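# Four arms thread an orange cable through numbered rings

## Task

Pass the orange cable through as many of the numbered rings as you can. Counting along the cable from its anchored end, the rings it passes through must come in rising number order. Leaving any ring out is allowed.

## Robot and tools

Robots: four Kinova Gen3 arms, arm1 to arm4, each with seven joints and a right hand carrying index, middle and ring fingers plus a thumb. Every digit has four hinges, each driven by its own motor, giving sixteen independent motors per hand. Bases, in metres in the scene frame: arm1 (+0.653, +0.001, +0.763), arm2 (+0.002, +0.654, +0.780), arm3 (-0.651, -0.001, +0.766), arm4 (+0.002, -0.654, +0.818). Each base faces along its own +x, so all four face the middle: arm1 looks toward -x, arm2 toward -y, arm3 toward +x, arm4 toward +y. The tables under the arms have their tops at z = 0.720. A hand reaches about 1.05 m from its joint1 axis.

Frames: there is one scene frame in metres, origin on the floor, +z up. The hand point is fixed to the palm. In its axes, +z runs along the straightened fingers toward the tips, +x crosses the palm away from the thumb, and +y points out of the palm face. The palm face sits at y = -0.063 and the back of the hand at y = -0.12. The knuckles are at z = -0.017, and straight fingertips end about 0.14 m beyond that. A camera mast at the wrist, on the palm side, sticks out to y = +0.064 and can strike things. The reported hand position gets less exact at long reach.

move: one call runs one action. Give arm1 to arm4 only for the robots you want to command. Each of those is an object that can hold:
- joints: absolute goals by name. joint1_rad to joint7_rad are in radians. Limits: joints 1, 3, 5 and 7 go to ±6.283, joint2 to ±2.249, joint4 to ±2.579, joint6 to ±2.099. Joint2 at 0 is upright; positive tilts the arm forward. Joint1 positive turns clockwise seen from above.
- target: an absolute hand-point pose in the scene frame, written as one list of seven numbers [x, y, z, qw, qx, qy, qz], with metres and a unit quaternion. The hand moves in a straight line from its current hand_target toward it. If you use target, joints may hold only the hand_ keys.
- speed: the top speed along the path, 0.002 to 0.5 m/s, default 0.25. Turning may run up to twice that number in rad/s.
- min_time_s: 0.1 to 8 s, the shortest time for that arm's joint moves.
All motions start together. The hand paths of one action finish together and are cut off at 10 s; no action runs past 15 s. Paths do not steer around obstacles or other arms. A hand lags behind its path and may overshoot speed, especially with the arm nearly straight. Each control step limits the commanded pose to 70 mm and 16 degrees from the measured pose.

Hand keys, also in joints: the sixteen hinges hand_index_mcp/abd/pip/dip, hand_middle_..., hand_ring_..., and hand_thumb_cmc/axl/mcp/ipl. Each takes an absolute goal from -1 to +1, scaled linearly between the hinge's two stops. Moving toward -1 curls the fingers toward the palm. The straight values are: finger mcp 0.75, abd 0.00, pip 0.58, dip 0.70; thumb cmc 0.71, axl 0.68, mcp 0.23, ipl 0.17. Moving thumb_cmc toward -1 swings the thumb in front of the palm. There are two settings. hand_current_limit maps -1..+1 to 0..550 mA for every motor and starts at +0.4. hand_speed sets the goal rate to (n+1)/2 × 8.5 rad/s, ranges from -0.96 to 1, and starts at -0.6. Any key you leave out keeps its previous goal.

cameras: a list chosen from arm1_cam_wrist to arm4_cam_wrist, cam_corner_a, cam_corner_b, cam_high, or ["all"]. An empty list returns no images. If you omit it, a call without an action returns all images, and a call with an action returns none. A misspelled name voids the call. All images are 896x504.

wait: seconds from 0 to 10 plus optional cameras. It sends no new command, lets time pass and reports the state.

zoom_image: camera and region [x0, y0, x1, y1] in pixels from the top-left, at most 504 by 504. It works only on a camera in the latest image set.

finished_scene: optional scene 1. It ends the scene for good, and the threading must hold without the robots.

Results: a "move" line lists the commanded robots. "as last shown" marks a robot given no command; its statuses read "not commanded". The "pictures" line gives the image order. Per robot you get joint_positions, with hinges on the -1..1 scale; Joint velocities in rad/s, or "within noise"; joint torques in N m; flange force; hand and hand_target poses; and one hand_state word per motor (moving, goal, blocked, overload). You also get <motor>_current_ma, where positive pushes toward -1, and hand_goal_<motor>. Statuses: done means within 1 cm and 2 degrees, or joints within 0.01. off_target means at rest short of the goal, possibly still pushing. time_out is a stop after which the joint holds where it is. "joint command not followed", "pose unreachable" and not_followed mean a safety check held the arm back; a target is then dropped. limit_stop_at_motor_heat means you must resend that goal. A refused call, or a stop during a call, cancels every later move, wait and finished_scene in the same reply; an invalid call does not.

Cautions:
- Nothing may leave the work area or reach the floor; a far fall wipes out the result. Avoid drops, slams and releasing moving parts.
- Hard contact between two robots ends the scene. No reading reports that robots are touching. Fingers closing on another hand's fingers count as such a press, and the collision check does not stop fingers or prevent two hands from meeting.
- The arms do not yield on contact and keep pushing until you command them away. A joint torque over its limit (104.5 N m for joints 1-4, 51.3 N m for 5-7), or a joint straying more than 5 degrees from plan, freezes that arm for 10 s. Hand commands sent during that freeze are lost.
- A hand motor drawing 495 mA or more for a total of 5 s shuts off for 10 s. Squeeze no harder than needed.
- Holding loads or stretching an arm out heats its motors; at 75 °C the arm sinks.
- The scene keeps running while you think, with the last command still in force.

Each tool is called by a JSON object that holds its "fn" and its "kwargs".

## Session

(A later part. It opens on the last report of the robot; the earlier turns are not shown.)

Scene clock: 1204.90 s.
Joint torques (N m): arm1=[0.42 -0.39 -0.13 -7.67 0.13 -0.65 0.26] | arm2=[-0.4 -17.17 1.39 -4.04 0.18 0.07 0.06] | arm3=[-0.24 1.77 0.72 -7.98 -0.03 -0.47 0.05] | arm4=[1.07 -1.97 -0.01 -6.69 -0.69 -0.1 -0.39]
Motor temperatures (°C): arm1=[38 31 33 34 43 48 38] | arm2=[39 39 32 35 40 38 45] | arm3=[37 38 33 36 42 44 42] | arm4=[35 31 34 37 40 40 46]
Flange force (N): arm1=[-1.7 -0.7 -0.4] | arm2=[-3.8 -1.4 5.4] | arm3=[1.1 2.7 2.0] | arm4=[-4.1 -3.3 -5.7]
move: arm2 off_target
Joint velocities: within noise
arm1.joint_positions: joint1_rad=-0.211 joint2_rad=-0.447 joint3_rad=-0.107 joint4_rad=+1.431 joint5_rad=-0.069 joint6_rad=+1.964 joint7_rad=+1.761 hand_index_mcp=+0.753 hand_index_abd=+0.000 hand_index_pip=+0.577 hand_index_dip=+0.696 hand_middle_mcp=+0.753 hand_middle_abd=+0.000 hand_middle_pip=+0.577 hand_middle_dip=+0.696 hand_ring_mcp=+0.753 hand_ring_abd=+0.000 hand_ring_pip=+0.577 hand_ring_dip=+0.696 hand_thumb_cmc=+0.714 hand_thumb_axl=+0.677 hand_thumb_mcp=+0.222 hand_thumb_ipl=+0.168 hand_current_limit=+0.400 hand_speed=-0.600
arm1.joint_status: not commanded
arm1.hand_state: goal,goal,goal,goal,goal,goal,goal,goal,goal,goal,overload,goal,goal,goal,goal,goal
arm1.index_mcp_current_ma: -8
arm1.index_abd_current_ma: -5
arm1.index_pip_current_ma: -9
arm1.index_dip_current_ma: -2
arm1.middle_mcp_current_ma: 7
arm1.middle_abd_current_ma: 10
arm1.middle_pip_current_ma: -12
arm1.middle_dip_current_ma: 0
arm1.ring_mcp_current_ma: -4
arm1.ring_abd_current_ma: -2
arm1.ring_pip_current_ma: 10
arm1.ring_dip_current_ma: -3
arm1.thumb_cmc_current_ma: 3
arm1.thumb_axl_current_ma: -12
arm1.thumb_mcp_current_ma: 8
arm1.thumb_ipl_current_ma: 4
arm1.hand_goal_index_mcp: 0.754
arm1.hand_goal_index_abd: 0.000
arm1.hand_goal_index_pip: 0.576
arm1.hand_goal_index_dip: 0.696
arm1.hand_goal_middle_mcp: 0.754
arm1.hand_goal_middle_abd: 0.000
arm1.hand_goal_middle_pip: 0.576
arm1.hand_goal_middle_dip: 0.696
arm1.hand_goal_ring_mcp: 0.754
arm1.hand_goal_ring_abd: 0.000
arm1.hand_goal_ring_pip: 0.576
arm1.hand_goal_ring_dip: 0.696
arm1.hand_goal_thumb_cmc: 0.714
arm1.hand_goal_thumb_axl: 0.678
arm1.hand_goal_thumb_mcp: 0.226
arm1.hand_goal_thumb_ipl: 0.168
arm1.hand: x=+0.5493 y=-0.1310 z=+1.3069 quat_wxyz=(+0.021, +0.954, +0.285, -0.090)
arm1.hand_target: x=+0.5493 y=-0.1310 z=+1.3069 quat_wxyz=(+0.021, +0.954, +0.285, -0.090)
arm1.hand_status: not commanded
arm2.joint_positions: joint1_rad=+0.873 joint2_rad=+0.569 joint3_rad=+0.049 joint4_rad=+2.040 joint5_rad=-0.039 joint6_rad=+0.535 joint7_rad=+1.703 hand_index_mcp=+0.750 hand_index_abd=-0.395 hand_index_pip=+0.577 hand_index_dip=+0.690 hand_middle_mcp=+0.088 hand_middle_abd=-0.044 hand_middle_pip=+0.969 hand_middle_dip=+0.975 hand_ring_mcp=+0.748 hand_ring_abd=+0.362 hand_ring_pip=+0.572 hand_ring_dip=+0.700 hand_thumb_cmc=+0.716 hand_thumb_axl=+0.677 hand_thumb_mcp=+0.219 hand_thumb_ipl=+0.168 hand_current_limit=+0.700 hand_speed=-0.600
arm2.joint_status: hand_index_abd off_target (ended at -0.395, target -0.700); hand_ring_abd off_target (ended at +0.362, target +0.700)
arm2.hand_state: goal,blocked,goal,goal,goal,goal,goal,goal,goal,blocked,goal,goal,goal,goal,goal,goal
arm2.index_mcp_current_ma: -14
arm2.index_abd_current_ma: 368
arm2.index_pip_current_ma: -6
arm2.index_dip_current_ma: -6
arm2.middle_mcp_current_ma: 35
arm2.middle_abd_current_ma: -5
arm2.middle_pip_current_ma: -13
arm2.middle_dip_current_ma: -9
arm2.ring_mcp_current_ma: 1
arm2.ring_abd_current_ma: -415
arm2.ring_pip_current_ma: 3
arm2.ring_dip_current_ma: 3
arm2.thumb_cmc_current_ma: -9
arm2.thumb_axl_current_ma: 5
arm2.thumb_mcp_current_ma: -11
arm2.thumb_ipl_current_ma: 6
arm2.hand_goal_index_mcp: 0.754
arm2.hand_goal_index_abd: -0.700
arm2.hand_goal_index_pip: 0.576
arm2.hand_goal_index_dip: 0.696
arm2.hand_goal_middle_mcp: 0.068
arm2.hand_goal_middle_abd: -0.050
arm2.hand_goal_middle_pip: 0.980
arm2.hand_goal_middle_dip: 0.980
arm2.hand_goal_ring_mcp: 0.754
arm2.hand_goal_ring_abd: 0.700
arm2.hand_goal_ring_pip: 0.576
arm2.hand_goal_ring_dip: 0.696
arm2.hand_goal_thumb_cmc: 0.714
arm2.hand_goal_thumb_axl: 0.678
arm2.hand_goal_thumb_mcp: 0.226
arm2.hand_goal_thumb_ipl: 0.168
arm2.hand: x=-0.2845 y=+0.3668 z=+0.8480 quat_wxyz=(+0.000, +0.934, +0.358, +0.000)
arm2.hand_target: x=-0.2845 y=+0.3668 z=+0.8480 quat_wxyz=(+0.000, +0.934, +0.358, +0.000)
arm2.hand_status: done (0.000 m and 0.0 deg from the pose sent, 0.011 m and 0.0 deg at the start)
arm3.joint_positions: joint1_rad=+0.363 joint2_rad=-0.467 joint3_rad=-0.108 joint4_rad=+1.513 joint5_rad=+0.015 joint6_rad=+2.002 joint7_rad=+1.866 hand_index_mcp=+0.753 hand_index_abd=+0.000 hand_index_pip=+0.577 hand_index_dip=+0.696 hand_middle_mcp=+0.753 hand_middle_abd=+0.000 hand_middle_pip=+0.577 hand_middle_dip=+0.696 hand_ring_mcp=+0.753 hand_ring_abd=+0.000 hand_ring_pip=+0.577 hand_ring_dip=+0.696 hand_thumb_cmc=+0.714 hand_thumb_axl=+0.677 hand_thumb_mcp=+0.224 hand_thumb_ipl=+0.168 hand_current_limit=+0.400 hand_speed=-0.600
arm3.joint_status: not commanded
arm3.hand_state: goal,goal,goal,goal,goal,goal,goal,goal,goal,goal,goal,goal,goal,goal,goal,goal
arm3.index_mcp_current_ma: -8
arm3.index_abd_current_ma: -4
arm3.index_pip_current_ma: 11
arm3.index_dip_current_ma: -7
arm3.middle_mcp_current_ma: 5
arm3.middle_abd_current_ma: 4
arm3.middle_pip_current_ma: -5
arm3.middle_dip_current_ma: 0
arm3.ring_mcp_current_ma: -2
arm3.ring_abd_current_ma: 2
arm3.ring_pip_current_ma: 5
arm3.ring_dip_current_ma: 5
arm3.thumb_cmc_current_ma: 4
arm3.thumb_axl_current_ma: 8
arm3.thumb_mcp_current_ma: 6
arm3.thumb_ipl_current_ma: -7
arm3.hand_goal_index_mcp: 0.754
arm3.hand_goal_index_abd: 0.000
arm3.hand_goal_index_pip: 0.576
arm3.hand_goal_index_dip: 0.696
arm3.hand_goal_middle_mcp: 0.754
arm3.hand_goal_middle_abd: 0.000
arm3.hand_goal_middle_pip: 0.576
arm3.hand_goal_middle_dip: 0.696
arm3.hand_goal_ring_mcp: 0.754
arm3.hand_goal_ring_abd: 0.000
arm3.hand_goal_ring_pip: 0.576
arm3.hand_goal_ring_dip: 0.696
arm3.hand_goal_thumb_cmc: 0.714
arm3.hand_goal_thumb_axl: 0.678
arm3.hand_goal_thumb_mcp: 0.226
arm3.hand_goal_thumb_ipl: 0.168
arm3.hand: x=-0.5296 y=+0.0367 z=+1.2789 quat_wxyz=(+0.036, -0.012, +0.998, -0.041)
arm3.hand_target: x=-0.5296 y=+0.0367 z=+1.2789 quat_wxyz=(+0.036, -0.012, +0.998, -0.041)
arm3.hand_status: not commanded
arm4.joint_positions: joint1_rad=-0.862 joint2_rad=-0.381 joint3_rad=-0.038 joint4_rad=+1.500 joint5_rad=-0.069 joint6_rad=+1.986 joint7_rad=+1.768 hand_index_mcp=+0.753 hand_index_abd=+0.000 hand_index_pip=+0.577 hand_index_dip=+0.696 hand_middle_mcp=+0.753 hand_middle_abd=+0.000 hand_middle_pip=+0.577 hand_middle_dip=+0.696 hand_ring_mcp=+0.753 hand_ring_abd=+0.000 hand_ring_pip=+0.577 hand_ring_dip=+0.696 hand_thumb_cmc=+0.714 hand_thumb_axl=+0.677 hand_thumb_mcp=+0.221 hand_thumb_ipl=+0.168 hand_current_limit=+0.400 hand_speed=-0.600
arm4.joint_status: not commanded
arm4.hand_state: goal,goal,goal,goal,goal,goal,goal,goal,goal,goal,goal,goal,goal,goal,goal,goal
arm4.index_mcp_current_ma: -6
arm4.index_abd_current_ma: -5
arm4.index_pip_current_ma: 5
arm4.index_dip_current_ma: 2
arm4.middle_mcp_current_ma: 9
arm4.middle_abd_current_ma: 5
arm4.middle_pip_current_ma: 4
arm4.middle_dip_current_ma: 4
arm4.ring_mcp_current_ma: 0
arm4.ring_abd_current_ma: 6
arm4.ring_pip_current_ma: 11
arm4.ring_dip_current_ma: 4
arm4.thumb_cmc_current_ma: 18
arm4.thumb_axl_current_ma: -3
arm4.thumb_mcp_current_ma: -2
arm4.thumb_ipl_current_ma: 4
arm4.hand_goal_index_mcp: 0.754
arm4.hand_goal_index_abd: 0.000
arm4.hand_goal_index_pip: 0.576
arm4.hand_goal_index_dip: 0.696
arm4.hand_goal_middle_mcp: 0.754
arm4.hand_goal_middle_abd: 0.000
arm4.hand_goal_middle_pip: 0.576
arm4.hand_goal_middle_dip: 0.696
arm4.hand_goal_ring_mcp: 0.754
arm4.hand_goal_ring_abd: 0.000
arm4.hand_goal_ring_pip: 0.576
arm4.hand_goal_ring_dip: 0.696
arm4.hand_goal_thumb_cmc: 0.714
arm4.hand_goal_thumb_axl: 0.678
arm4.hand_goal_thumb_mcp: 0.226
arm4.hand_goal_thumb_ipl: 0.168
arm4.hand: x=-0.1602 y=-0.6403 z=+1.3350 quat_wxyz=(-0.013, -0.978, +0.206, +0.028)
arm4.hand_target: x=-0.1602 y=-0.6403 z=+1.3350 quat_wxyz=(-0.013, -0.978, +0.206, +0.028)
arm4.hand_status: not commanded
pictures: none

{"fn": "move", "kwargs": {"arm2": {"target": [-0.2845, 0.3668, 0.862, 0, 0.9336, 0.3584, 0], "speed": 0.08}, "cameras": ["arm2_cam_wrist", "cam_high"]}}

{"fn": "zoom_image", "kwargs": {"camera": "cam_high", "region": [320, 80, 440, 190]}}

{"fn": "zoom_image", "kwargs": {"camera": "arm2_cam_wrist", "region": [330, 0, 530, 200]}}

Scene clock: 1212.03 s.
Joint torques (N m): arm1=[0.4 -0.36 -0.11 -7.71 0.13 -0.63 0.25] | arm2=[-0.41 -16.96 1.5 -4.31 0.18 0.07 0.07] | arm3=[-0.26 1.74 0.73 -8.07 -0.06 -0.49 0.06] | arm4=[1.13 -2 0.02 -6.71 -0.7 -0.1 -0.4]
Motor temperatures (°C): arm1=[38 31 33 34 43 48 38] | arm2=[39 39 32 35 40 38 45] | arm3=[37 38 33 36 42 44 42] | arm4=[35 31 34 37 40 40 46]
Flange force (N): arm1=[-1.6 -0.6 -0.2] | arm2=[-4.1 -1.4 5.3] | arm3=[1.1 2.7 2.3] | arm4=[-4.1 -3.3 -5.6]
move: arm2 done
Joint velocities: within noise
arm1, arm3, arm4: as last shown
arm1.index_mcp_current_ma: -6
arm1.index_abd_current_ma: -2
arm1.index_pip_current_ma: -8
arm1.index_dip_current_ma: 0
arm1.middle_mcp_current_ma: -2
arm1.middle_abd_current_ma: 12
arm1.middle_pip_current_ma: -11
arm1.middle_dip_current_ma: 7
arm1.ring_mcp_current_ma: -2
arm1.ring_abd_current_ma: -3
arm1.ring_pip_current_ma: 5
arm1.ring_dip_current_ma: 2
arm1.thumb_cmc_current_ma: 6
arm1.thumb_axl_current_ma: -10
arm1.thumb_ipl_current_ma: 2
arm2.joint_positions: joint1_rad=+0.871 joint2_rad=+0.537 joint3_rad=+0.052 joint4_rad=+2.029 joint5_rad=-0.037 joint6_rad=+0.577 joint7_rad=+1.702 hand_index_mcp=+0.750 hand_index_abd=-0.395 hand_index_pip=+0.577 hand_index_dip=+0.690 hand_middle_mcp=+0.088 hand_middle_abd=-0.044 hand_middle_pip=+0.969 hand_middle_dip=+0.975 hand_ring_mcp=+0.748 hand_ring_abd=+0.362 hand_ring_pip=+0.572 hand_ring_dip=+0.700 hand_thumb_cmc=+0.716 hand_thumb_axl=+0.677 hand_thumb_mcp=+0.219 hand_thumb_ipl=+0.168 hand_current_limit=+0.700 hand_speed=-0.600
arm2.joint_status: not commanded
arm2.hand_state: goal,blocked,goal,goal,goal,goal,goal,goal,goal,blocked,goal,goal,goal,goal,goal,goal
arm2.index_mcp_current_ma: -10
arm2.index_abd_current_ma: 372
arm2.index_pip_current_ma: -6
arm2.index_dip_current_ma: -11
arm2.middle_mcp_current_ma: 37
arm2.middle_abd_current_ma: -7
arm2.middle_pip_current_ma: -14
arm2.middle_dip_current_ma: -13
arm2.ring_mcp_current_ma: 2
arm2.ring_abd_current_ma: -416
arm2.ring_pip_current_ma: -1
arm2.ring_dip_current_ma: -3
arm2.thumb_cmc_current_ma: -6
arm2.thumb_axl_current_ma: 7
arm2.thumb_mcp_current_ma: -3
arm2.thumb_ipl_current_ma: 8
arm2.hand_goal_index_mcp: 0.754
arm2.hand_goal_index_abd: -0.700
arm2.hand_goal_index_pip: 0.576
arm2.hand_goal_index_dip: 0.696
arm2.hand_goal_middle_mcp: 0.068
arm2.hand_goal_middle_abd: -0.050
arm2.hand_goal_middle_pip: 0.980
arm2.hand_goal_middle_dip: 0.980
arm2.hand_goal_ring_mcp: 0.754
arm2.hand_goal_ring_abd: 0.700
arm2.hand_goal_ring_pip: 0.576
arm2.hand_goal_ring_dip: 0.696
arm2.hand_goal_thumb_cmc: 0.714
arm2.hand_goal_thumb_axl: 0.678
arm2.hand_goal_thumb_mcp: 0.226
arm2.hand_goal_thumb_ipl: 0.168
arm2.hand: x=-0.2845 y=+0.3668 z=+0.8620 quat_wxyz=(+0.000, +0.934, +0.358, +0.000)
arm2.hand_target: x=-0.2845 y=+0.3668 z=+0.8620 quat_wxyz=(+0.000, +0.934, +0.358, +0.000)
arm2.hand_status: done (0.000 m and 0.0 deg from the pose sent, 0.014 m and 0.0 deg at the start)
arm3.index_mcp_current_ma: -12
arm3.index_abd_current_ma: -13
arm3.index_pip_current_ma: 5
arm3.index_dip_current_ma: -13
arm3.middle_mcp_current_ma: 0
arm3.middle_abd_current_ma: 2
arm3.middle_pip_current_ma: 1
arm3.middle_dip_current_ma: 5
arm3.ring_mcp_current_ma: -1
arm3.ring_abd_current_ma: -6
arm3.ring_pip_current_ma: 10
arm3.ring_dip_current_ma: -6
arm3.thumb_cmc_current_ma: -5
arm3.thumb_axl_current_ma: 9
arm3.thumb_mcp_current_ma: -5
arm3.thumb_ipl_current_ma: 2
arm4.index_abd_current_ma: -6
arm4.index_dip_current_ma: -4
arm4.middle_mcp_current_ma: 6
arm4.middle_abd_current_ma: 7
arm4.middle_pip_current_ma: 5
arm4.middle_dip_current_ma: 5
arm4.ring_mcp_current_ma: 3
arm4.ring_abd_current_ma: 5
arm4.ring_pip_current_ma: 10
arm4.ring_dip_current_ma: 9
arm4.thumb_cmc_current_ma: 4
arm4.thumb_axl_current_ma: -6
arm4.thumb_mcp_current_ma: -1
arm4.thumb_ipl_current_ma: 7

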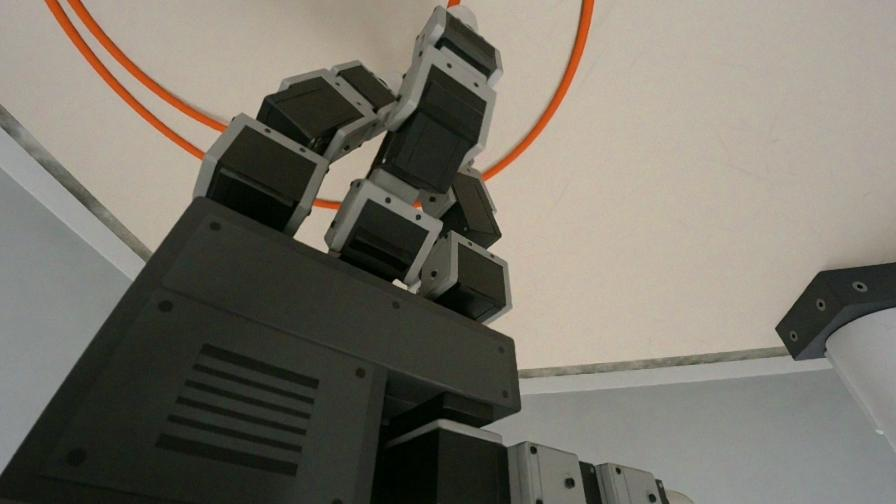

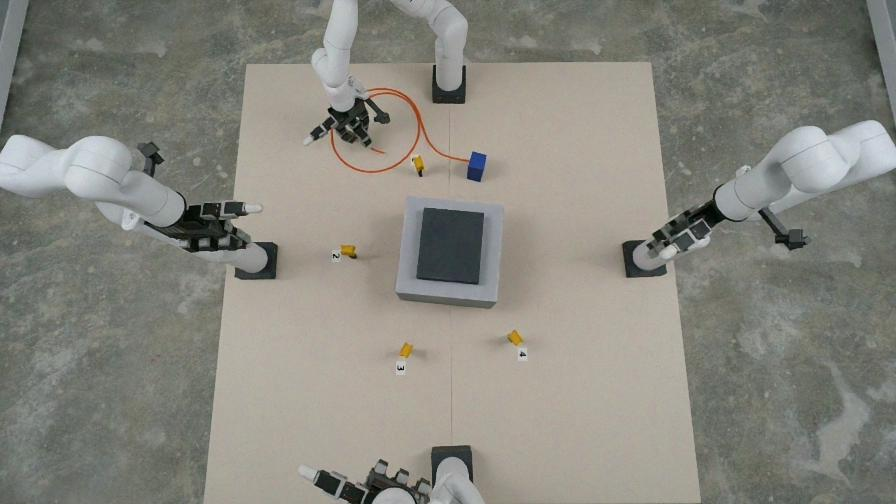

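Scaled by 4.200 from the camera's image (finer frame: 1280x720).

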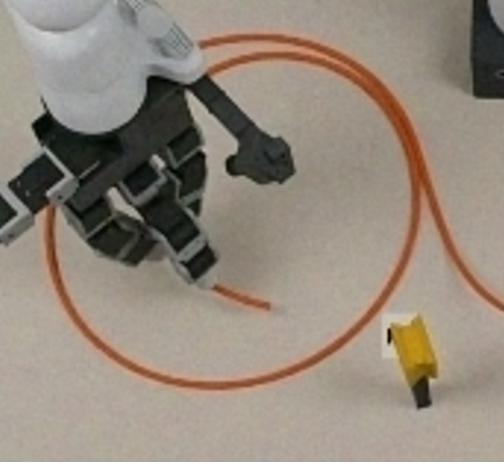

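Scaled by 2.520 from the camera's image (finer frame: 1280x720).

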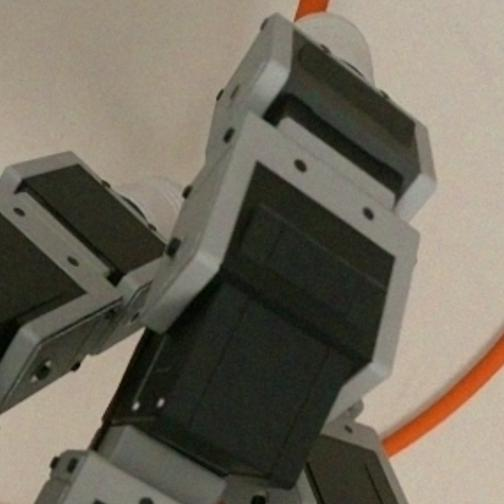

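{"fn": "move", "kwargs": {"arm2": {"target": [-0.2045, 0.3568, 0.866, 0, 0.9336, 0.3584, 0], "speed": 0.06}}}

{"fn": "move", "kwargs": {"arm2": {"target": [-0.1195, 0.3488, 0.866, 0, 0.9336, 0.3584, 0], "speed": 0.06}, "cameras": ["arm2_cam_wrist", "cam_high", "cam_corner_a"]}}

{"fn": "zoom_image", "kwargs": {"camera": "cam_high", "region": [340, 80, 460, 190]}}

{"fn": "zoom_image", "kwargs": {"camera": "cam_corner_a", "region": [0, 50, 300, 300]}}

Scene clock: 1221.33 s.
Joint torques (N m): arm1=[0.4 -0.42 -0.09 -7.67 0.12 -0.66 0.26] | arm2=[-0.41 -14.71 1.38 -3.63 0.16 0.11 0.02] | arm3=[-0.26 1.69 0.8 -8.02 -0.11 -0.48 0.03] | arm4=[1.11 -1.96 0 -6.72 -0.69 -0.11 -0.4]
Motor temperatures (°C): arm1=[38 31 33 34 43 48 38] | arm2=[39 40 32 35 40 38 45] | arm3=[37 38 33 36 42 44 42] | arm4=[35 31 34 37 40 40 46]
Flange force (N): arm1=[-1.8 -0.6 -0.5] | arm2=[-4.2 -1.1 6.4] | arm3=[0.9 2.8 2.0] | arm4=[-4.0 -3.3 -5.6]
move: arm2 done
Joint velocities: within noise
arm1, arm3, arm4: as last shown
arm1.index_mcp_current_ma: -8
arm1.index_abd_current_ma: 0
arm1.index_pip_current_ma: -5
arm1.index_dip_current_ma: -6
arm1.middle_mcp_current_ma: 3
arm1.middle_abd_current_ma: 14
arm1.middle_pip_current_ma: -13
arm1.middle_dip_current_ma: 3
arm1.ring_mcp_current_ma: -4
arm1.ring_abd_current_ma: -2
arm1.ring_pip_current_ma: 9
arm1.ring_dip_current_ma: -6
arm1.thumb_cmc_current_ma: 3
arm1.thumb_axl_current_ma: -8
arm1.thumb_mcp_current_ma: 7
arm1.thumb_ipl_current_ma: -3
arm2.joint_positions: joint1_rad=+0.693 joint2_rad=+0.447 joint3_rad=+0.060 joint4_rad=+2.209 joint5_rad=-0.041 joint6_rad=+0.489 joint7_rad=+1.539 hand_index_mcp=+0.749 hand_index_abd=-0.395 hand_index_pip=+0.577 hand_index_dip=+0.690 hand_middle_mcp=+0.088 hand_middle_abd=-0.044 hand_middle_pip=+0.969 hand_middle_dip=+0.975 hand_ring_mcp=+0.748 hand_ring_abd=+0.362 hand_ring_pip=+0.579 hand_ring_dip=+0.700 hand_thumb_cmc=+0.716 hand_thumb_axl=+0.677 hand_thumb_mcp=+0.219 hand_thumb_ipl=+0.168 hand_current_limit=+0.700 hand_speed=-0.600
arm2.joint_status: not commanded
arm2.hand_state: goal,blocked,goal,goal,goal,goal,goal,goal,goal,blocked,goal,goal,goal,goal,goal,goal
arm2.index_mcp_current_ma: -10
arm2.index_abd_current_ma: 370
arm2.index_pip_current_ma: -5
arm2.index_dip_current_ma: -11
arm2.middle_mcp_current_ma: 36
arm2.middle_abd_current_ma: -8
arm2.middle_pip_current_ma: -12
arm2.middle_dip_current_ma: -9
arm2.ring_mcp_current_ma: -2
arm2.ring_abd_current_ma: -418
arm2.ring_pip_current_ma: 11
arm2.ring_dip_current_ma: -2
arm2.thumb_cmc_current_ma: -10
arm2.thumb_axl_current_ma: 4
arm2.thumb_mcp_current_ma: -6
arm2.thumb_ipl_current_ma: 5
arm2.hand_goal_index_mcp: 0.754
arm2.hand_goal_index_abd: -0.700
arm2.hand_goal_index_pip: 0.576
arm2.hand_goal_index_dip: 0.696
arm2.hand_goal_middle_mcp: 0.068
arm2.hand_goal_middle_abd: -0.050
arm2.hand_goal_middle_pip: 0.980
arm2.hand_goal_middle_dip: 0.980
arm2.hand_goal_ring_mcp: 0.754
arm2.hand_goal_ring_abd: 0.700
arm2.hand_goal_ring_pip: 0.576
arm2.hand_goal_ring_dip: 0.696
arm2.hand_goal_thumb_cmc: 0.714
arm2.hand_goal_thumb_axl: 0.678
arm2.hand_goal_thumb_mcp: 0.226
arm2.hand_goal_thumb_ipl: 0.168
arm2.hand: x=-0.2045 y=+0.3568 z=+0.8660 quat_wxyz=(+0.000, +0.934, +0.358, +0.000)
arm2.hand_target: x=-0.2045 y=+0.3568 z=+0.8660 quat_wxyz=(+0.000, +0.934, +0.358, +0.000)
arm2.hand_status: done (0.000 m and 0.0 deg from the pose sent, 0.081 m and 0.0 deg at the start)
arm3.index_mcp_current_ma: -8
arm3.index_abd_current_ma: -12
arm3.index_pip_current_ma: 3
arm3.index_dip_current_ma: -11
arm3.middle_mcp_current_ma: 12
arm3.middle_abd_current_ma: 9
arm3.middle_pip_current_ma: 2
arm3.middle_dip_current_ma: 1
arm3.ring_mcp_current_ma: -6
arm3.ring_abd_current_ma: 0
arm3.ring_pip_current_ma: -7
arm3.ring_dip_current_ma: -3
arm3.thumb_cmc_current_ma: -8
arm3.thumb_axl_current_ma: 11
arm3.thumb_mcp_current_ma: -3
arm3.thumb_ipl_current_ma: -4
arm4.index_abd_current_ma: -2
arm4.index_pip_current_ma: 1
arm4.index_dip_current_ma: -8
arm4.middle_mcp_current_ma: 7
arm4.middle_abd_current_ma: 1
arm4.middle_pip_current_ma: 4
arm4.middle_dip_current_ma: -3
arm4.ring_mcp_current_ma: 1
arm4.ring_abd_current_ma: 6
arm4.ring_pip_current_ma: 6
arm4.ring_dip_current_ma: 6
arm4.thumb_cmc_current_ma: 9
arm4.thumb_axl_current_ma: -1
arm4.thumb_mcp_current_ma: -2
arm4.thumb_ipl_current_ma: 1
pictures: none

Scene clock: 1223.27 s.
Joint torques (N m): arm1=[0.45 -0.41 -0.11 -7.66 0.1 -0.63 0.26] | arm2=[-0.39 -12.8 1.29 -2.95 0.16 0.06 0.07] | arm3=[-0.25 1.74 0.78 -7.97 -0.07 -0.48 0.05] | arm4=[1.1 -2 0 -6.68 -0.71 -0.1 -0.38]
Motor temperatures (°C): arm1=[38 31 33 34 43 48 38] | arm2=[39 40 32 35 40 38 45] | arm3=[37 38 33 36 42 44 42] | arm4=[35 31 34 37 40 40 46]
Flange force (N): arm1=[-1.8 -0.7 -0.4] | arm2=[-4.3 -0.1 7.8] | arm3=[0.9 2.8 1.9] | arm4=[-4.2 -3.2 -5.7]
move: arm2 done
Joint velocities: within noise
arm1, arm3, arm4: as last shown
arm1.index_mcp_current_ma: -9
arm1.index_abd_current_ma: -6
arm1.index_pip_current_ma: -7
arm1.index_dip_current_ma: -5
arm1.middle_mcp_current_ma: 0
arm1.middle_abd_current_ma: 10
arm1.middle_pip_current_ma: -8
arm1.middle_dip_current_ma: 9
arm1.ring_mcp_current_ma: 1
arm1.ring_abd_current_ma: -5
arm1.ring_pip_current_ma: 12
arm1.ring_dip_current_ma: -2
arm1.thumb_cmc_current_ma: 0
arm1.thumb_axl_current_ma: -7
arm1.thumb_mcp_current_ma: 9
arm1.thumb_ipl_current_ma: 4
arm2.joint_positions: joint1_rad=+0.442 joint2_rad=+0.379 joint3_rad=+0.071 joint4_rad=+2.364 joint5_rad=-0.052 joint6_rad=+0.403 joint7_rad=+1.311 hand_index_mcp=+0.749 hand_index_abd=-0.395 hand_index_pip=+0.577 hand_index_dip=+0.690 hand_middle_mcp=+0.088 hand_middle_abd=-0.044 hand_middle_pip=+0.969 hand_middle_dip=+0.975 hand_ring_mcp=+0.750 hand_ring_abd=+0.362 hand_ring_pip=+0.582 hand_ring_dip=+0.700 hand_thumb_cmc=+0.716 hand_thumb_axl=+0.677 hand_thumb_mcp=+0.219 hand_thumb_ipl=+0.168 hand_current_limit=+0.700 hand_speed=-0.600
arm2.joint_status: not commanded
arm2.hand_state: goal,blocked,goal,goal,goal,goal,goal,goal,goal,blocked,goal,goal,goal,goal,goal,goal
arm2.index_mcp_current_ma: -9
arm2.index_abd_current_ma: 377
arm2.index_pip_current_ma: -9
arm2.index_dip_current_ma: -12
arm2.middle_mcp_current_ma: 28
arm2.middle_abd_current_ma: -3
arm2.middle_pip_current_ma: -23
arm2.middle_dip_current_ma: -12
arm2.ring_mcp_current_ma: 12
arm2.ring_abd_current_ma: -416
arm2.ring_pip_current_ma: 6
arm2.ring_dip_current_ma: -3
arm2.thumb_cmc_current_ma: -11
arm2.thumb_axl_current_ma: 12
arm2.thumb_mcp_current_ma: -3
arm2.thumb_ipl_current_ma: 7
arm2.hand_goal_index_mcp: 0.754
arm2.hand_goal_index_abd: -0.700
arm2.hand_goal_index_pip: 0.576
arm2.hand_goal_index_dip: 0.696
arm2.hand_goal_middle_mcp: 0.068
arm2.hand_goal_middle_abd: -0.050
arm2.hand_goal_middle_pip: 0.980
arm2.hand_goal_middle_dip: 0.980
arm2.hand_goal_ring_mcp: 0.754
arm2.hand_goal_ring_abd: 0.700
arm2.hand_goal_ring_pip: 0.576
arm2.hand_goal_ring_dip: 0.696
arm2.hand_goal_thumb_cmc: 0.714
arm2.hand_goal_thumb_axl: 0.678
arm2.hand_goal_thumb_mcp: 0.226
arm2.hand_goal_thumb_ipl: 0.168
arm2.hand: x=-0.1195 y=+0.3488 z=+0.8660 quat_wxyz=(+0.000, +0.934, +0.358, +0.000)
arm2.hand_target: x=-0.1195 y=+0.3488 z=+0.8660 quat_wxyz=(+0.000, +0.934, +0.358, +0.000)
arm2.hand_status: done (0.000 m and 0.0 deg from the pose sent, 0.085 m and 0.0 deg at the start)
arm3.index_mcp_current_ma: -7
arm3.index_abd_current_ma: -10
arm3.index_pip_current_ma: 5
arm3.index_dip_current_ma: -9
arm3.middle_mcp_current_ma: 5
arm3.middle_abd_current_ma: 3
arm3.middle_pip_current_ma: 3
arm3.middle_dip_current_ma: 0
arm3.ring_mcp_current_ma: 4
arm3.ring_abd_current_ma: -3
arm3.ring_pip_current_ma: 9
arm3.ring_dip_current_ma: 4
arm3.thumb_cmc_current_ma: -1
arm3.thumb_axl_current_ma: 6
arm3.thumb_mcp_current_ma: 1
arm3.thumb_ipl_current_ma: 2
arm4.index_mcp_current_ma: -2
arm4.index_abd_current_ma: -4
arm4.index_pip_current_ma: 7
arm4.index_dip_current_ma: 0
arm4.middle_mcp_current_ma: 12
arm4.middle_abd_current_ma: 3
arm4.middle_pip_current_ma: 12
arm4.middle_dip_current_ma: 2
arm4.ring_mcp_current_ma: 4
arm4.ring_abd_current_ma: 1
arm4.ring_pip_current_ma: 15
arm4.ring_dip_current_ma: 11
arm4.thumb_cmc_current_ma: 8
arm4.thumb_axl_current_ma: 1
arm4.thumb_ipl_current_ma: 5
pictures: arm2_cam_wrist, cam_corner_a, cam_high

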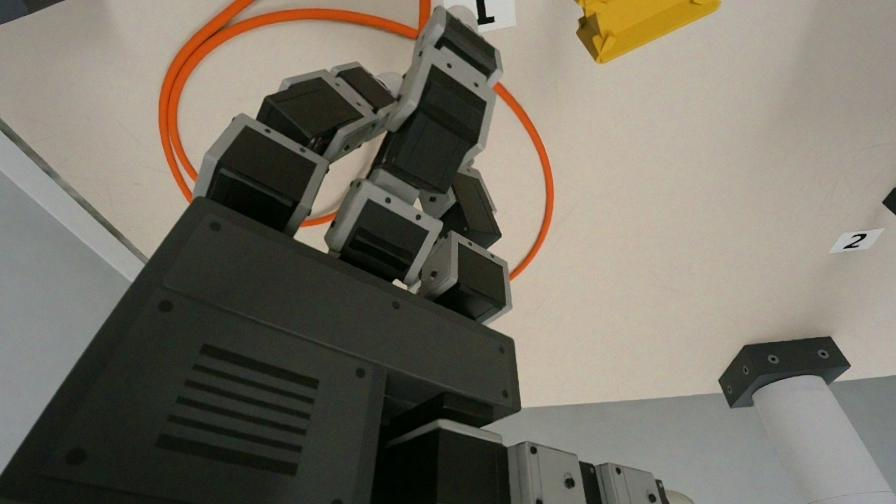

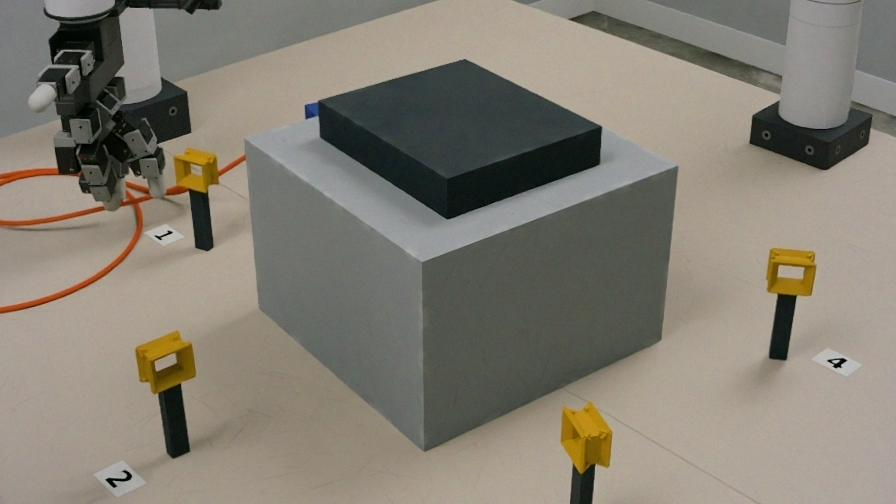

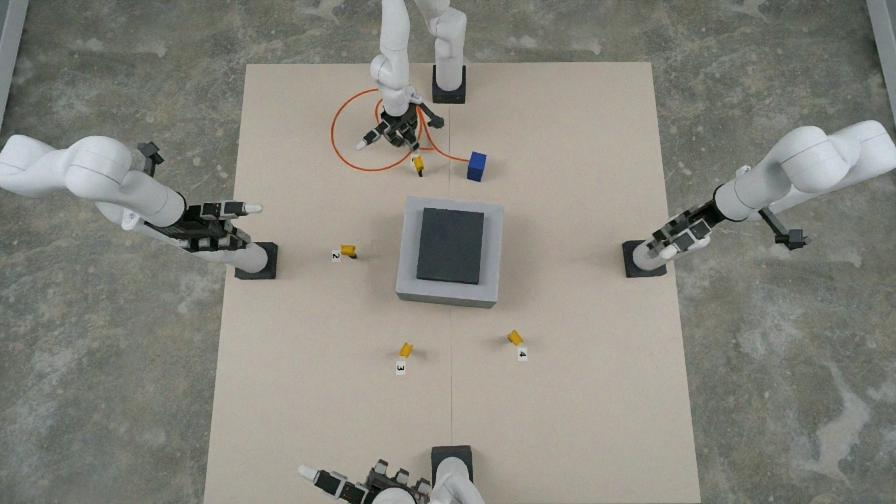

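Scaled by 4.200 from the camera's image (finer frame: 1280x720).

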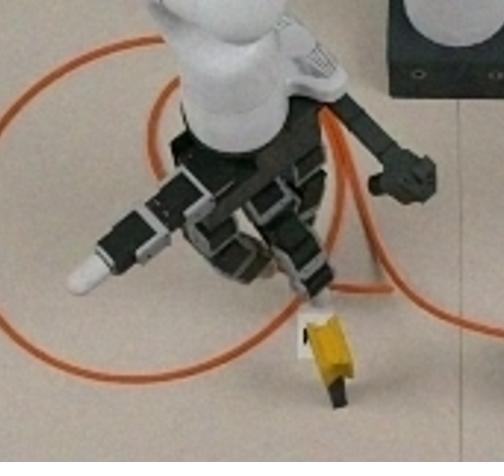

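Scaled by 1.680 from the camera's image (finer frame: 1280x720).

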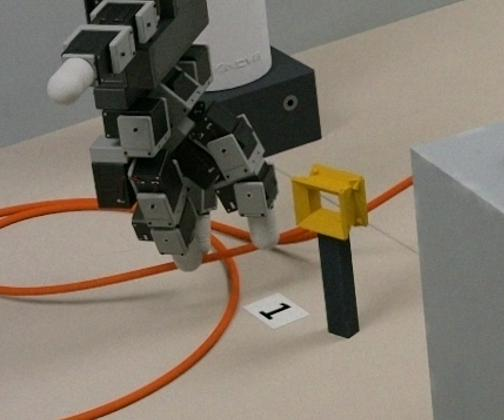

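{"fn": "move", "kwargs": {"arm2": {"target": [-0.1195, 0.3488, 0.8450, 0, 0.9336, 0.3584, 0], "speed": 0.06}}}

{"fn": "move", "kwargs": {"arm2": {"joints": {"hand_index_abd": -0.32, "hand_ring_abd": 0.30}}}}

{"fn": "move", "kwargs": {"arm2": {"target": [-0.1195, 0.3488, 0.8398, 0, 0.9336, 0.3584, 0], "speed": 0.06}}}

{"fn": "move", "kwargs": {"arm2": {"joints": {"hand_index_abd": -0.55, "hand_ring_abd": 0.55}}, "cameras": ["arm2_cam_wrist", "cam_high", "cam_corner_a"]}}

{"fn": "zoom_image", "kwargs": {"camera": "cam_high", "region": [340, 80, 460, 190]}}

{"fn": "zoom_image", "kwargs": {"camera": "cam_corner_a", "region": [50, 100, 250, 300]}}

Scene clock: 1244.23 s.
Joint torques (N m): arm1=[0.4 -0.4 -0.15 -7.7 0.1 -0.64 0.27] | arm2=[-0.38 -13.35 1.35 -2.23 0.17 0.12 0.07] | arm3=[-0.25 1.73 0.74 -8.06 -0.06 -0.45 0.04] | arm4=[1.1 -1.94 0.01 -6.71 -0.68 -0.09 -0.39]
Motor temperatures (°C): arm1=[38 31 33 34 43 48 38] | arm2=[39 39 32 35 40 38 45] | arm3=[37 38 33 36 42 44 42] | arm4=[35 31 34 37 40 40 46]
Flange force (N): arm1=[-1.7 -0.7 -0.2] | arm2=[-3.7 -0.5 8.6] | arm3=[1.0 2.7 2.3] | arm4=[-4.0 -3.2 -5.5]
move: arm2 done
Joint velocities: within noise
arm1, arm3, arm4: as last shown
arm1.index_mcp_current_ma: -7
arm1.index_abd_current_ma: -4
arm1.index_pip_current_ma: -5
arm1.middle_mcp_current_ma: 3
arm1.middle_pip_current_ma: -11
arm1.middle_dip_current_ma: 10
arm1.ring_mcp_current_ma: -5
arm1.ring_abd_current_ma: -2
arm1.ring_pip_current_ma: 9
arm1.ring_dip_current_ma: -4
arm1.thumb_cmc_current_ma: 4
arm1.thumb_axl_current_ma: -9
arm1.thumb_mcp_current_ma: 8
arm2.joint_positions: joint1_rad=+0.454 joint2_rad=+0.446 joint3_rad=+0.058 joint4_rad=+2.385 joint5_rad=-0.061 joint6_rad=+0.315 joint7_rad=+1.320 hand_index_mcp=+0.749 hand_index_abd=-0.395 hand_index_pip=+0.577 hand_index_dip=+0.691 hand_middle_mcp=+0.088 hand_middle_abd=-0.044 hand_middle_pip=+0.969 hand_middle_dip=+0.975 hand_ring_mcp=+0.751 hand_ring_abd=+0.362 hand_ring_pip=+0.582 hand_ring_dip=+0.700 hand_thumb_cmc=+0.716 hand_thumb_axl=+0.677 hand_thumb_mcp=+0.219 hand_thumb_ipl=+0.168 hand_current_limit=+0.700 hand_speed=-0.600
arm2.joint_status: not commanded
arm2.hand_state: goal,blocked,goal,goal,goal,goal,goal,goal,goal,blocked,goal,goal,goal,goal,goal,goal
arm2.index_mcp_current_ma: -15
arm2.index_abd_current_ma: 372
arm2.index_pip_current_ma: -8
arm2.index_dip_current_ma: -7
arm2.middle_mcp_current_ma: 34
arm2.middle_abd_current_ma: -5
arm2.middle_pip_current_ma: -17
arm2.middle_dip_current_ma: -8
arm2.ring_mcp_current_ma: 9
arm2.ring_abd_current_ma: -421
arm2.ring_pip_current_ma: 13
arm2.ring_dip_current_ma: 0
arm2.thumb_cmc_current_ma: -9
arm2.thumb_axl_current_ma: 5
arm2.thumb_mcp_current_ma: -2
arm2.thumb_ipl_current_ma: 4
arm2.hand_goal_index_mcp: 0.754
arm2.hand_goal_index_abd: -0.700
arm2.hand_goal_index_pip: 0.576
arm2.hand_goal_index_dip: 0.696
arm2.hand_goal_middle_mcp: 0.068
arm2.hand_goal_middle_abd: -0.050
arm2.hand_goal_middle_pip: 0.980
arm2.hand_goal_middle_dip: 0.980
arm2.hand_goal_ring_mcp: 0.754
arm2.hand_goal_ring_abd: 0.700
arm2.hand_goal_ring_pip: 0.576
arm2.hand_goal_ring_dip: 0.696
arm2.hand_goal_thumb_cmc: 0.714
arm2.hand_goal_thumb_axl: 0.678
arm2.hand_goal_thumb_mcp: 0.226
arm2.hand_goal_thumb_ipl: 0.168
arm2.hand: x=-0.1195 y=+0.3488 z=+0.8450 quat_wxyz=(+0.000, +0.934, +0.358, +0.000)
arm2.hand_target: x=-0.1195 y=+0.3488 z=+0.8450 quat_wxyz=(+0.000, +0.934, +0.358, +0.000)
arm2.hand_status: done (0.000 m and 0.0 deg from the pose sent, 0.021 m and 0.0 deg at the start)
arm3.index_mcp_current_ma: -11
arm3.index_abd_current_ma: -7
arm3.index_pip_current_ma: 0
arm3.index_dip_current_ma: -7
arm3.middle_abd_current_ma: -3
arm3.middle_pip_current_ma: 6
arm3.middle_dip_current_ma: 4
arm3.ring_mcp_current_ma: 7
arm3.ring_abd_current_ma: -2
arm3.ring_pip_current_ma: -1
arm3.ring_dip_current_ma: 0
arm3.thumb_cmc_current_ma: 7
arm3.thumb_axl_current_ma: 10
arm3.thumb_mcp_current_ma: 7
arm3.thumb_ipl_current_ma: 10
arm4.index_mcp_current_ma: -1
arm4.index_abd_current_ma: -12
arm4.index_pip_current_ma: -1
arm4.index_dip_current_ma: -4
arm4.middle_mcp_current_ma: 1
arm4.middle_abd_current_ma: 4
arm4.middle_pip_current_ma: 1
arm4.middle_dip_current_ma: 3
arm4.ring_mcp_current_ma: 0
arm4.ring_abd_current_ma: -5
arm4.ring_pip_current_ma: 4
arm4.ring_dip_current_ma: 7
arm4.thumb_cmc_current_ma: 5
arm4.thumb_axl_current_ma: -8
arm4.thumb_mcp_current_ma: 1
arm4.thumb_ipl_current_ma: 6
pictures: none

Scene clock: 1244.90 s.
Joint torques (N m): arm1=[0.43 -0.42 -0.12 -7.68 0.1 -0.62 0.27] | arm2=[-0.35 -13.28 1.34 -2.2 0.19 0.02 0.03] | arm3=[-0.19 1.81 0.71 -8.05 -0.04 -0.46 0.05] | arm4=[1.14 -1.98 0.02 -6.7 -0.69 -0.1 -0.38]
Motor temperatures (°C): arm1=[38 31 33 34 43 48 38] | arm2=[39 39 32 35 40 38 45] | arm3=[37 38 33 36 42 44 42] | arm4=[35 31 34 37 40 40 46]
Flange force (N): arm1=[-1.8 -0.7 -0.3] | arm2=[-3.9 -0.4 7.9] | arm3=[1.2 2.7 2.4] | arm4=[-4.1 -3.1 -5.6]
move: arm2 done
Joint velocities: within noise
arm1, arm3, arm4: as last shown
arm1.index_mcp_current_ma: -9
arm1.index_abd_current_ma: -6
arm1.index_pip_current_ma: -9
arm1.index_dip_current_ma: 4
arm1.middle_mcp_current_ma: 6
arm1.middle_abd_current_ma: 11
arm1.middle_pip_current_ma: -9
arm1.middle_dip_current_ma: 7
arm1.ring_mcp_current_ma: -3
arm1.ring_dip_current_ma: 0
arm1.thumb_cmc_current_ma: 0
arm1.thumb_axl_current_ma: -11
arm1.thumb_mcp_current_ma: 10
arm1.thumb_ipl_current_ma: 3
arm2.joint_positions: joint1_rad=+0.454 joint2_rad=+0.446 joint3_rad=+0.058 joint4_rad=+2.385 joint5_rad=-0.061 joint6_rad=+0.315 joint7_rad=+1.320 hand_index_mcp=+0.749 hand_index_abd=-0.315 hand_index_pip=+0.577 hand_index_dip=+0.691 hand_middle_mcp=+0.088 hand_middle_abd=-0.044 hand_middle_pip=+0.969 hand_middle_dip=+0.975 hand_ring_mcp=+0.748 hand_ring_abd=+0.299 hand_ring_pip=+0.570 hand_ring_dip=+0.693 hand_thumb_cmc=+0.716 hand_thumb_axl=+0.677 hand_thumb_mcp=+0.219 hand_thumb_ipl=+0.168 hand_current_limit=+0.700 hand_speed=-0.600
arm2.joint_status: all done
arm2.hand_state: goal,goal,goal,goal,blocked,goal,goal,goal,goal,goal,goal,goal,goal,goal,goal,goal
arm2.index_mcp_current_ma: -14
arm2.index_abd_current_ma: 0
arm2.index_pip_current_ma: -4
arm2.index_dip_current_ma: -9
arm2.middle_mcp_current_ma: 31
arm2.middle_abd_current_ma: -9
arm2.middle_pip_current_ma: -14
arm2.middle_dip_current_ma: -4
arm2.ring_mcp_current_ma: 0
arm2.ring_abd_current_ma: 8
arm2.ring_pip_current_ma: 5
arm2.ring_dip_current_ma: -5
arm2.thumb_cmc_current_ma: -4
arm2.thumb_axl_current_ma: 10
arm2.thumb_mcp_current_ma: -11
arm2.thumb_ipl_current_ma: 5
arm2.hand_goal_index_mcp: 0.754
arm2.hand_goal_index_abd: -0.320
arm2.hand_goal_index_pip: 0.576
arm2.hand_goal_index_dip: 0.696
arm2.hand_goal_middle_mcp: 0.068
arm2.hand_goal_middle_abd: -0.050
arm2.hand_goal_middle_pip: 0.980
arm2.hand_goal_middle_dip: 0.980
arm2.hand_goal_ring_mcp: 0.754
arm2.hand_goal_ring_abd: 0.300
arm2.hand_goal_ring_pip: 0.576
arm2.hand_goal_ring_dip: 0.696
arm2.hand_goal_thumb_cmc: 0.714
arm2.hand_goal_thumb_axl: 0.678
arm2.hand_goal_thumb_mcp: 0.226
arm2.hand_goal_thumb_ipl: 0.168
arm2.hand: x=-0.1195 y=+0.3488 z=+0.8450 quat_wxyz=(+0.000, +0.934, +0.358, +0.000)
arm2.hand_target: x=-0.1195 y=+0.3488 z=+0.8450 quat_wxyz=(+0.000, +0.934, +0.358, +0.000)
arm2.hand_status: not commanded
arm3.index_mcp_current_ma: -5
arm3.index_pip_current_ma: -8
arm3.index_dip_current_ma: -4
arm3.middle_mcp_current_ma: 10
arm3.middle_abd_current_ma: 1
arm3.middle_pip_current_ma: -4
arm3.middle_dip_current_ma: 7
arm3.ring_mcp_current_ma: 1
arm3.ring_abd_current_ma: 1
arm3.ring_pip_current_ma: 10
arm3.ring_dip_current_ma: -4
arm3.thumb_cmc_current_ma: -16
arm3.thumb_axl_current_ma: 16
arm3.thumb_mcp_current_ma: 2
arm3.thumb_ipl_current_ma: -1
arm4.index_mcp_current_ma: -6
arm4.index_abd_current_ma: -10
arm4.index_pip_current_ma: -2
arm4.index_dip_current_ma: -3
arm4.middle_mcp_current_ma: 12
arm4.middle_pip_current_ma: 6
arm4.middle_dip_current_ma: 4
arm4.ring_mcp_current_ma: 1
arm4.ring_abd_current_ma: 7
arm4.ring_pip_current_ma: 7
arm4.ring_dip_current_ma: 10
arm4.thumb_cmc_current_ma: 10
arm4.thumb_axl_current_ma: 1
arm4.thumb_mcp_current_ma: 0
arm4.thumb_ipl_current_ma: 2
pictures: none

Scene clock: 1245.87 s.
Joint torques (N m): arm1=[0.38 -0.44 -0.11 -7.69 0.12 -0.63 0.24] | arm2=[-0.38 -11.35 1.2 -0.22 0.21 0.81 0.05] | arm3=[-0.3 1.77 0.8 -8.09 -0.02 -0.44 0.11] | arm4=[1.1 -1.98 -0.03 -6.69 -0.71 -0.11 -0.4]
Motor temperatures (°C): arm1=[38 31 33 34 43 48 38] | arm2=[39 39 32 35 40 38 45] | arm3=[37 38 33 36 42 44 42] | arm4=[35 31 34 37 40 40 46]
Flange force (N): arm1=[-1.8 -0.7 -0.3] | arm2=[-5.5 -0.1 2.9] | arm3=[1.0 3.2 2.5] | arm4=[-4.1 -3.4 -5.7]
move: arm2 done
Joint velocities: within noise
arm1, arm3, arm4: as last shown
arm1.index_mcp_current_ma: -12
arm1.index_abd_current_ma: 3
arm1.index_pip_current_ma: -7
arm1.index_dip_current_ma: -2
arm1.middle_mcp_current_ma: 1
arm1.middle_abd_current_ma: 13
arm1.middle_pip_current_ma: -8
arm1.middle_dip_current_ma: 6
arm1.ring_mcp_current_ma: 1
arm1.ring_abd_current_ma: 0
arm1.ring_pip_current_ma: 12
arm1.ring_dip_current_ma: 1
arm1.thumb_cmc_current_ma: 4
arm1.thumb_axl_current_ma: -12
arm1.thumb_ipl_current_ma: 8
arm2.joint_positions: joint1_rad=+0.457 joint2_rad=+0.464 joint3_rad=+0.054 joint4_rad=+2.389 joint5_rad=-0.063 joint6_rad=+0.293 joint7_rad=+1.321 hand_index_mcp=+0.746 hand_index_abd=-0.328 hand_index_pip=+0.577 hand_index_dip=+0.702 hand_middle_mcp=+0.088 hand_middle_abd=-0.044 hand_middle_pip=+0.969 hand_middle_dip=+0.975 hand_ring_mcp=+0.748 hand_ring_abd=+0.299 hand_ring_pip=+0.570 hand_ring_dip=+0.693 hand_thumb_cmc=+0.716 hand_thumb_axl=+0.677 hand_thumb_mcp=+0.219 hand_thumb_ipl=+0.168 hand_current_limit=+0.700 hand_speed=-0.600
arm2.joint_status: not commanded
arm2.hand_state: goal,goal,goal,goal,blocked,goal,goal,goal,goal,goal,goal,goal,goal,goal,goal,goal
arm2.index_mcp_current_ma: -15
arm2.index_abd_current_ma: -12
arm2.index_pip_current_ma: -7
arm2.index_dip_current_ma: -2
arm2.middle_mcp_current_ma: 37
arm2.middle_abd_current_ma: -3
arm2.middle_pip_current_ma: -12
arm2.middle_dip_current_ma: -6
arm2.ring_mcp_current_ma: 1
arm2.ring_abd_current_ma: 9
arm2.ring_pip_current_ma: 4
arm2.ring_dip_current_ma: -8
arm2.thumb_cmc_current_ma: -9
arm2.thumb_axl_current_ma: 2
arm2.thumb_mcp_current_ma: -6
arm2.thumb_ipl_current_ma: 4
arm2.hand_goal_index_mcp: 0.754
arm2.hand_goal_index_abd: -0.320
arm2.hand_goal_index_pip: 0.576
arm2.hand_goal_index_dip: 0.696
arm2.hand_goal_middle_mcp: 0.068
arm2.hand_goal_middle_abd: -0.050
arm2.hand_goal_middle_pip: 0.980
arm2.hand_goal_middle_dip: 0.980
arm2.hand_goal_ring_mcp: 0.754
arm2.hand_goal_ring_abd: 0.300
arm2.hand_goal_ring_pip: 0.576
arm2.hand_goal_ring_dip: 0.696
arm2.hand_goal_thumb_cmc: 0.714
arm2.hand_goal_thumb_axl: 0.678
arm2.hand_goal_thumb_mcp: 0.226
arm2.hand_goal_thumb_ipl: 0.168
arm2.hand: x=-0.1195 y=+0.3488 z=+0.8398 quat_wxyz=(+0.000, +0.934, +0.358, +0.000)
arm2.hand_target: x=-0.1195 y=+0.3488 z=+0.8398 quat_wxyz=(+0.000, +0.934, +0.358, +0.000)
arm2.hand_status: done (0.000 m and 0.0 deg from the pose sent, 0.005 m and 0.0 deg at the start)
arm3.index_mcp_current_ma: -4
arm3.index_abd_current_ma: -5
arm3.index_pip_current_ma: 1
arm3.index_dip_current_ma: -13
arm3.middle_mcp_current_ma: 12
arm3.middle_abd_current_ma: 3
arm3.middle_pip_current_ma: 0
arm3.middle_dip_current_ma: -1
arm3.ring_mcp_current_ma: -5
arm3.ring_abd_current_ma: -1
arm3.ring_pip_current_ma: 6
arm3.ring_dip_current_ma: -2
arm3.thumb_cmc_current_ma: -10
arm3.thumb_axl_current_ma: 12
arm3.thumb_mcp_current_ma: 12
arm3.thumb_ipl_current_ma: 3
arm4.index_mcp_current_ma: -4
arm4.index_abd_current_ma: -4
arm4.index_dip_current_ma: -2
arm4.middle_mcp_current_ma: 10
arm4.middle_abd_current_ma: 3
arm4.middle_pip_current_ma: 0
arm4.middle_dip_current_ma: -1
arm4.ring_mcp_current_ma: 0
arm4.ring_abd_current_ma: 9
arm4.ring_dip_current_ma: 13
arm4.thumb_cmc_current_ma: 6
arm4.thumb_axl_current_ma: -4
arm4.thumb_mcp_current_ma: -6
arm4.thumb_ipl_current_ma: 7
pictures: none

Scene clock: 1246.40 s.
Joint torques (N m): arm1=[0.44 -0.38 -0.11 -7.67 0.11 -0.63 0.24] | arm2=[-0.35 -13.17 1.38 -2.14 0.21 -0.04 0.05] | arm3=[-0.26 1.71 0.77 -8.07 -0.05 -0.49 0.07] | arm4=[1.14 -2.01 -0.01 -6.7 -0.7 -0.09 -0.39]
Motor temperatures (°C): arm1=[38 31 33 34 43 48 38] | arm2=[39 39 32 35 40 38 45] | arm3=[37 38 33 36 42 44 42] | arm4=[35 31 34 37 40 40 46]
Flange force (N): arm1=[-1.7 -0.7 -0.3] | arm2=[-3.2 -0.5 7.1] | arm3=[1.0 2.9 2.2] | arm4=[-4.2 -3.3 -5.6]
move: arm2 off_target
Joint velocities: within noise
arm1, arm3, arm4: as last shown
arm1.index_mcp_current_ma: -9
arm1.index_abd_current_ma: -3
arm1.index_pip_current_ma: -8
arm1.index_dip_current_ma: -1
arm1.middle_abd_current_ma: 10
arm1.middle_pip_current_ma: -9
arm1.middle_dip_current_ma: 10
arm1.ring_mcp_current_ma: -4
arm1.ring_abd_current_ma: -8
arm1.ring_pip_current_ma: 10
arm1.ring_dip_current_ma: -1
arm1.thumb_cmc_current_ma: 2
arm1.thumb_axl_current_ma: -10
arm1.thumb_mcp_current_ma: 13
arm1.thumb_ipl_current_ma: 1
arm2.joint_positions: joint1_rad=+0.457 joint2_rad=+0.464 joint3_rad=+0.054 joint4_rad=+2.389 joint5_rad=-0.063 joint6_rad=+0.293 joint7_rad=+1.321 hand_index_mcp=+0.747 hand_index_abd=-0.360 hand_index_pip=+0.584 hand_index_dip=+0.702 hand_middle_mcp=+0.088 hand_middle_abd=-0.044 hand_middle_pip=+0.969 hand_middle_dip=+0.975 hand_ring_mcp=+0.748 hand_ring_abd=+0.339 hand_ring_pip=+0.570 hand_ring_dip=+0.690 hand_thumb_cmc=+0.716 hand_thumb_axl=+0.677 hand_thumb_mcp=+0.219 hand_thumb_ipl=+0.168 hand_current_limit=+0.700 hand_speed=-0.600
arm2.joint_status: hand_index_abd off_target (ended at -0.360, target -0.550); hand_ring_abd off_target (ended at +0.339, target +0.550)
arm2.hand_state: goal,blocked,goal,goal,blocked,goal,goal,goal,goal,blocked,goal,goal,goal,goal,goal,goal
arm2.index_mcp_current_ma: -9
arm2.index_abd_current_ma: 209
arm2.index_pip_current_ma: 0
arm2.index_dip_current_ma: 3
arm2.middle_mcp_current_ma: 35
arm2.middle_abd_current_ma: -8
arm2.middle_pip_current_ma: -18
arm2.middle_dip_current_ma: -8
arm2.ring_mcp_current_ma: 6
arm2.ring_abd_current_ma: -232
arm2.ring_pip_current_ma: 4
arm2.ring_dip_current_ma: -8
arm2.thumb_cmc_current_ma: -8
arm2.thumb_axl_current_ma: 10
arm2.thumb_mcp_current_ma: -5
arm2.thumb_ipl_current_ma: 8
arm2.hand_goal_index_mcp: 0.754
arm2.hand_goal_index_abd: -0.550
arm2.hand_goal_index_pip: 0.576
arm2.hand_goal_index_dip: 0.696
arm2.hand_goal_middle_mcp: 0.068
arm2.hand_goal_middle_abd: -0.050
arm2.hand_goal_middle_pip: 0.980
arm2.hand_goal_middle_dip: 0.980
arm2.hand_goal_ring_mcp: 0.754
arm2.hand_goal_ring_abd: 0.550
arm2.hand_goal_ring_pip: 0.576
arm2.hand_goal_ring_dip: 0.696
arm2.hand_goal_thumb_cmc: 0.714
arm2.hand_goal_thumb_axl: 0.678
arm2.hand_goal_thumb_mcp: 0.226
arm2.hand_goal_thumb_ipl: 0.168
arm2.hand: x=-0.1195 y=+0.3488 z=+0.8398 quat_wxyz=(+0.000, +0.934, +0.358, +0.000)
arm2.hand_target: x=-0.1195 y=+0.3488 z=+0.8398 quat_wxyz=(+0.000, +0.934, +0.358, +0.000)
arm2.hand_status: not commanded
arm3.index_mcp_current_ma: 1
arm3.index_abd_current_ma: -9
arm3.index_pip_current_ma: 3
arm3.index_dip_current_ma: -5
arm3.middle_mcp_current_ma: 11
arm3.middle_abd_current_ma: 5
arm3.middle_pip_current_ma: 3
arm3.middle_dip_current_ma: -4
arm3.ring_mcp_current_ma: -1
arm3.ring_abd_current_ma: -10
arm3.ring_pip_current_ma: -5
arm3.ring_dip_current_ma: 4
arm3.thumb_cmc_current_ma: 5
arm3.thumb_axl_current_ma: 6
arm3.thumb_mcp_current_ma: 1
arm3.thumb_ipl_current_ma: 6
arm4.index_mcp_current_ma: -6
arm4.index_abd_current_ma: -7
arm4.index_pip_current_ma: 1
arm4.index_dip_current_ma: -1
arm4.middle_mcp_current_ma: 9
arm4.middle_abd_current_ma: 4
arm4.middle_pip_current_ma: -2
arm4.middle_dip_current_ma: 8
arm4.ring_mcp_current_ma: 6
arm4.ring_abd_current_ma: 5
arm4.ring_pip_current_ma: 9
arm4.ring_dip_current_ma: 8
arm4.thumb_axl_current_ma: -5
arm4.thumb_mcp_current_ma: 0
arm4.thumb_ipl_current_ma: 2
pictures: arm2_cam_wrist, cam_corner_a, cam_high

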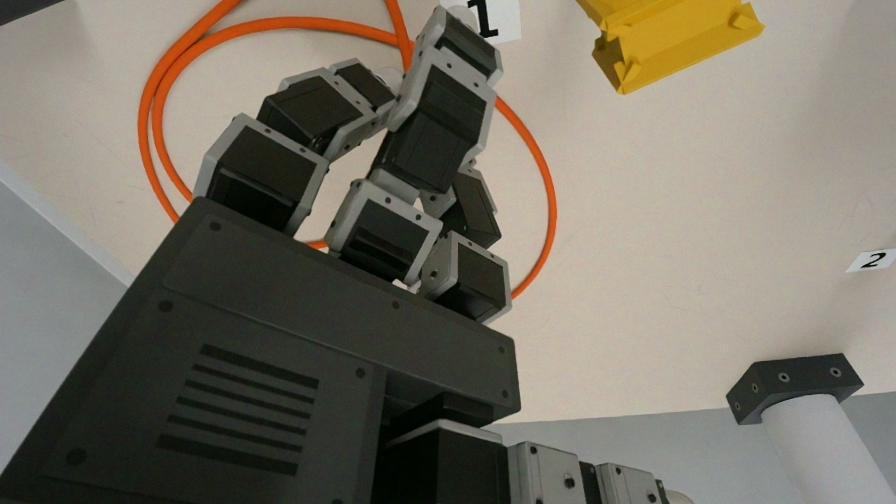

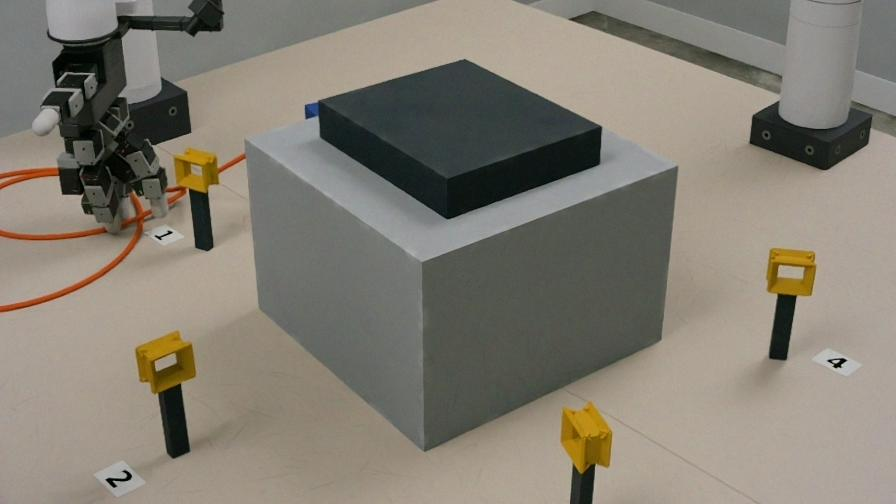

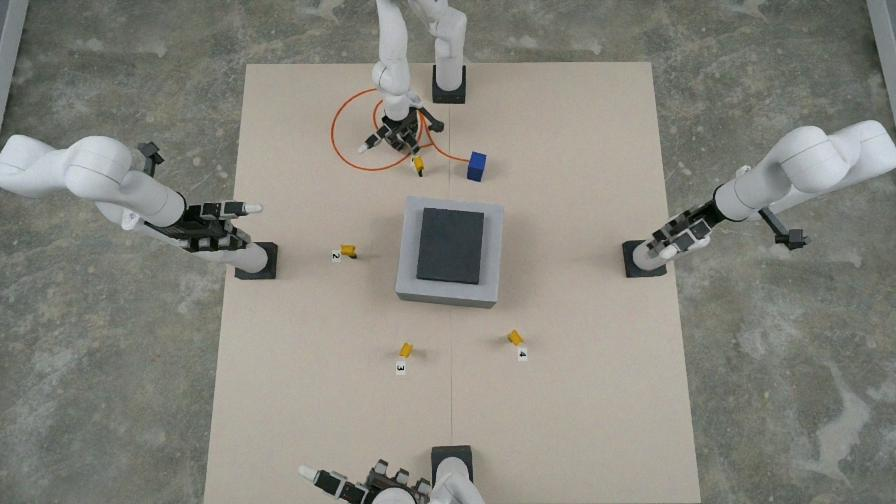

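Scaled by 4.200 from the camera's image (finer frame: 1280x720).

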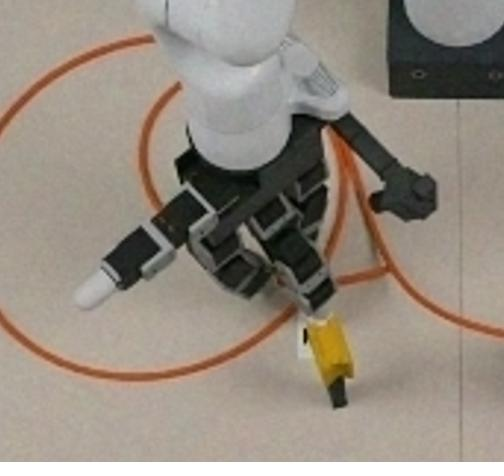

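Scaled by 2.520 from the camera's image (finer frame: 1280x720).

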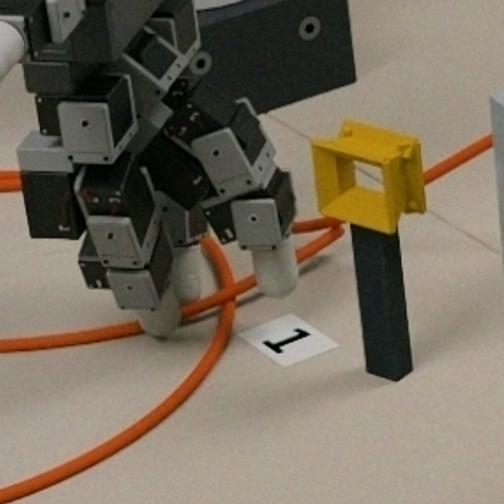

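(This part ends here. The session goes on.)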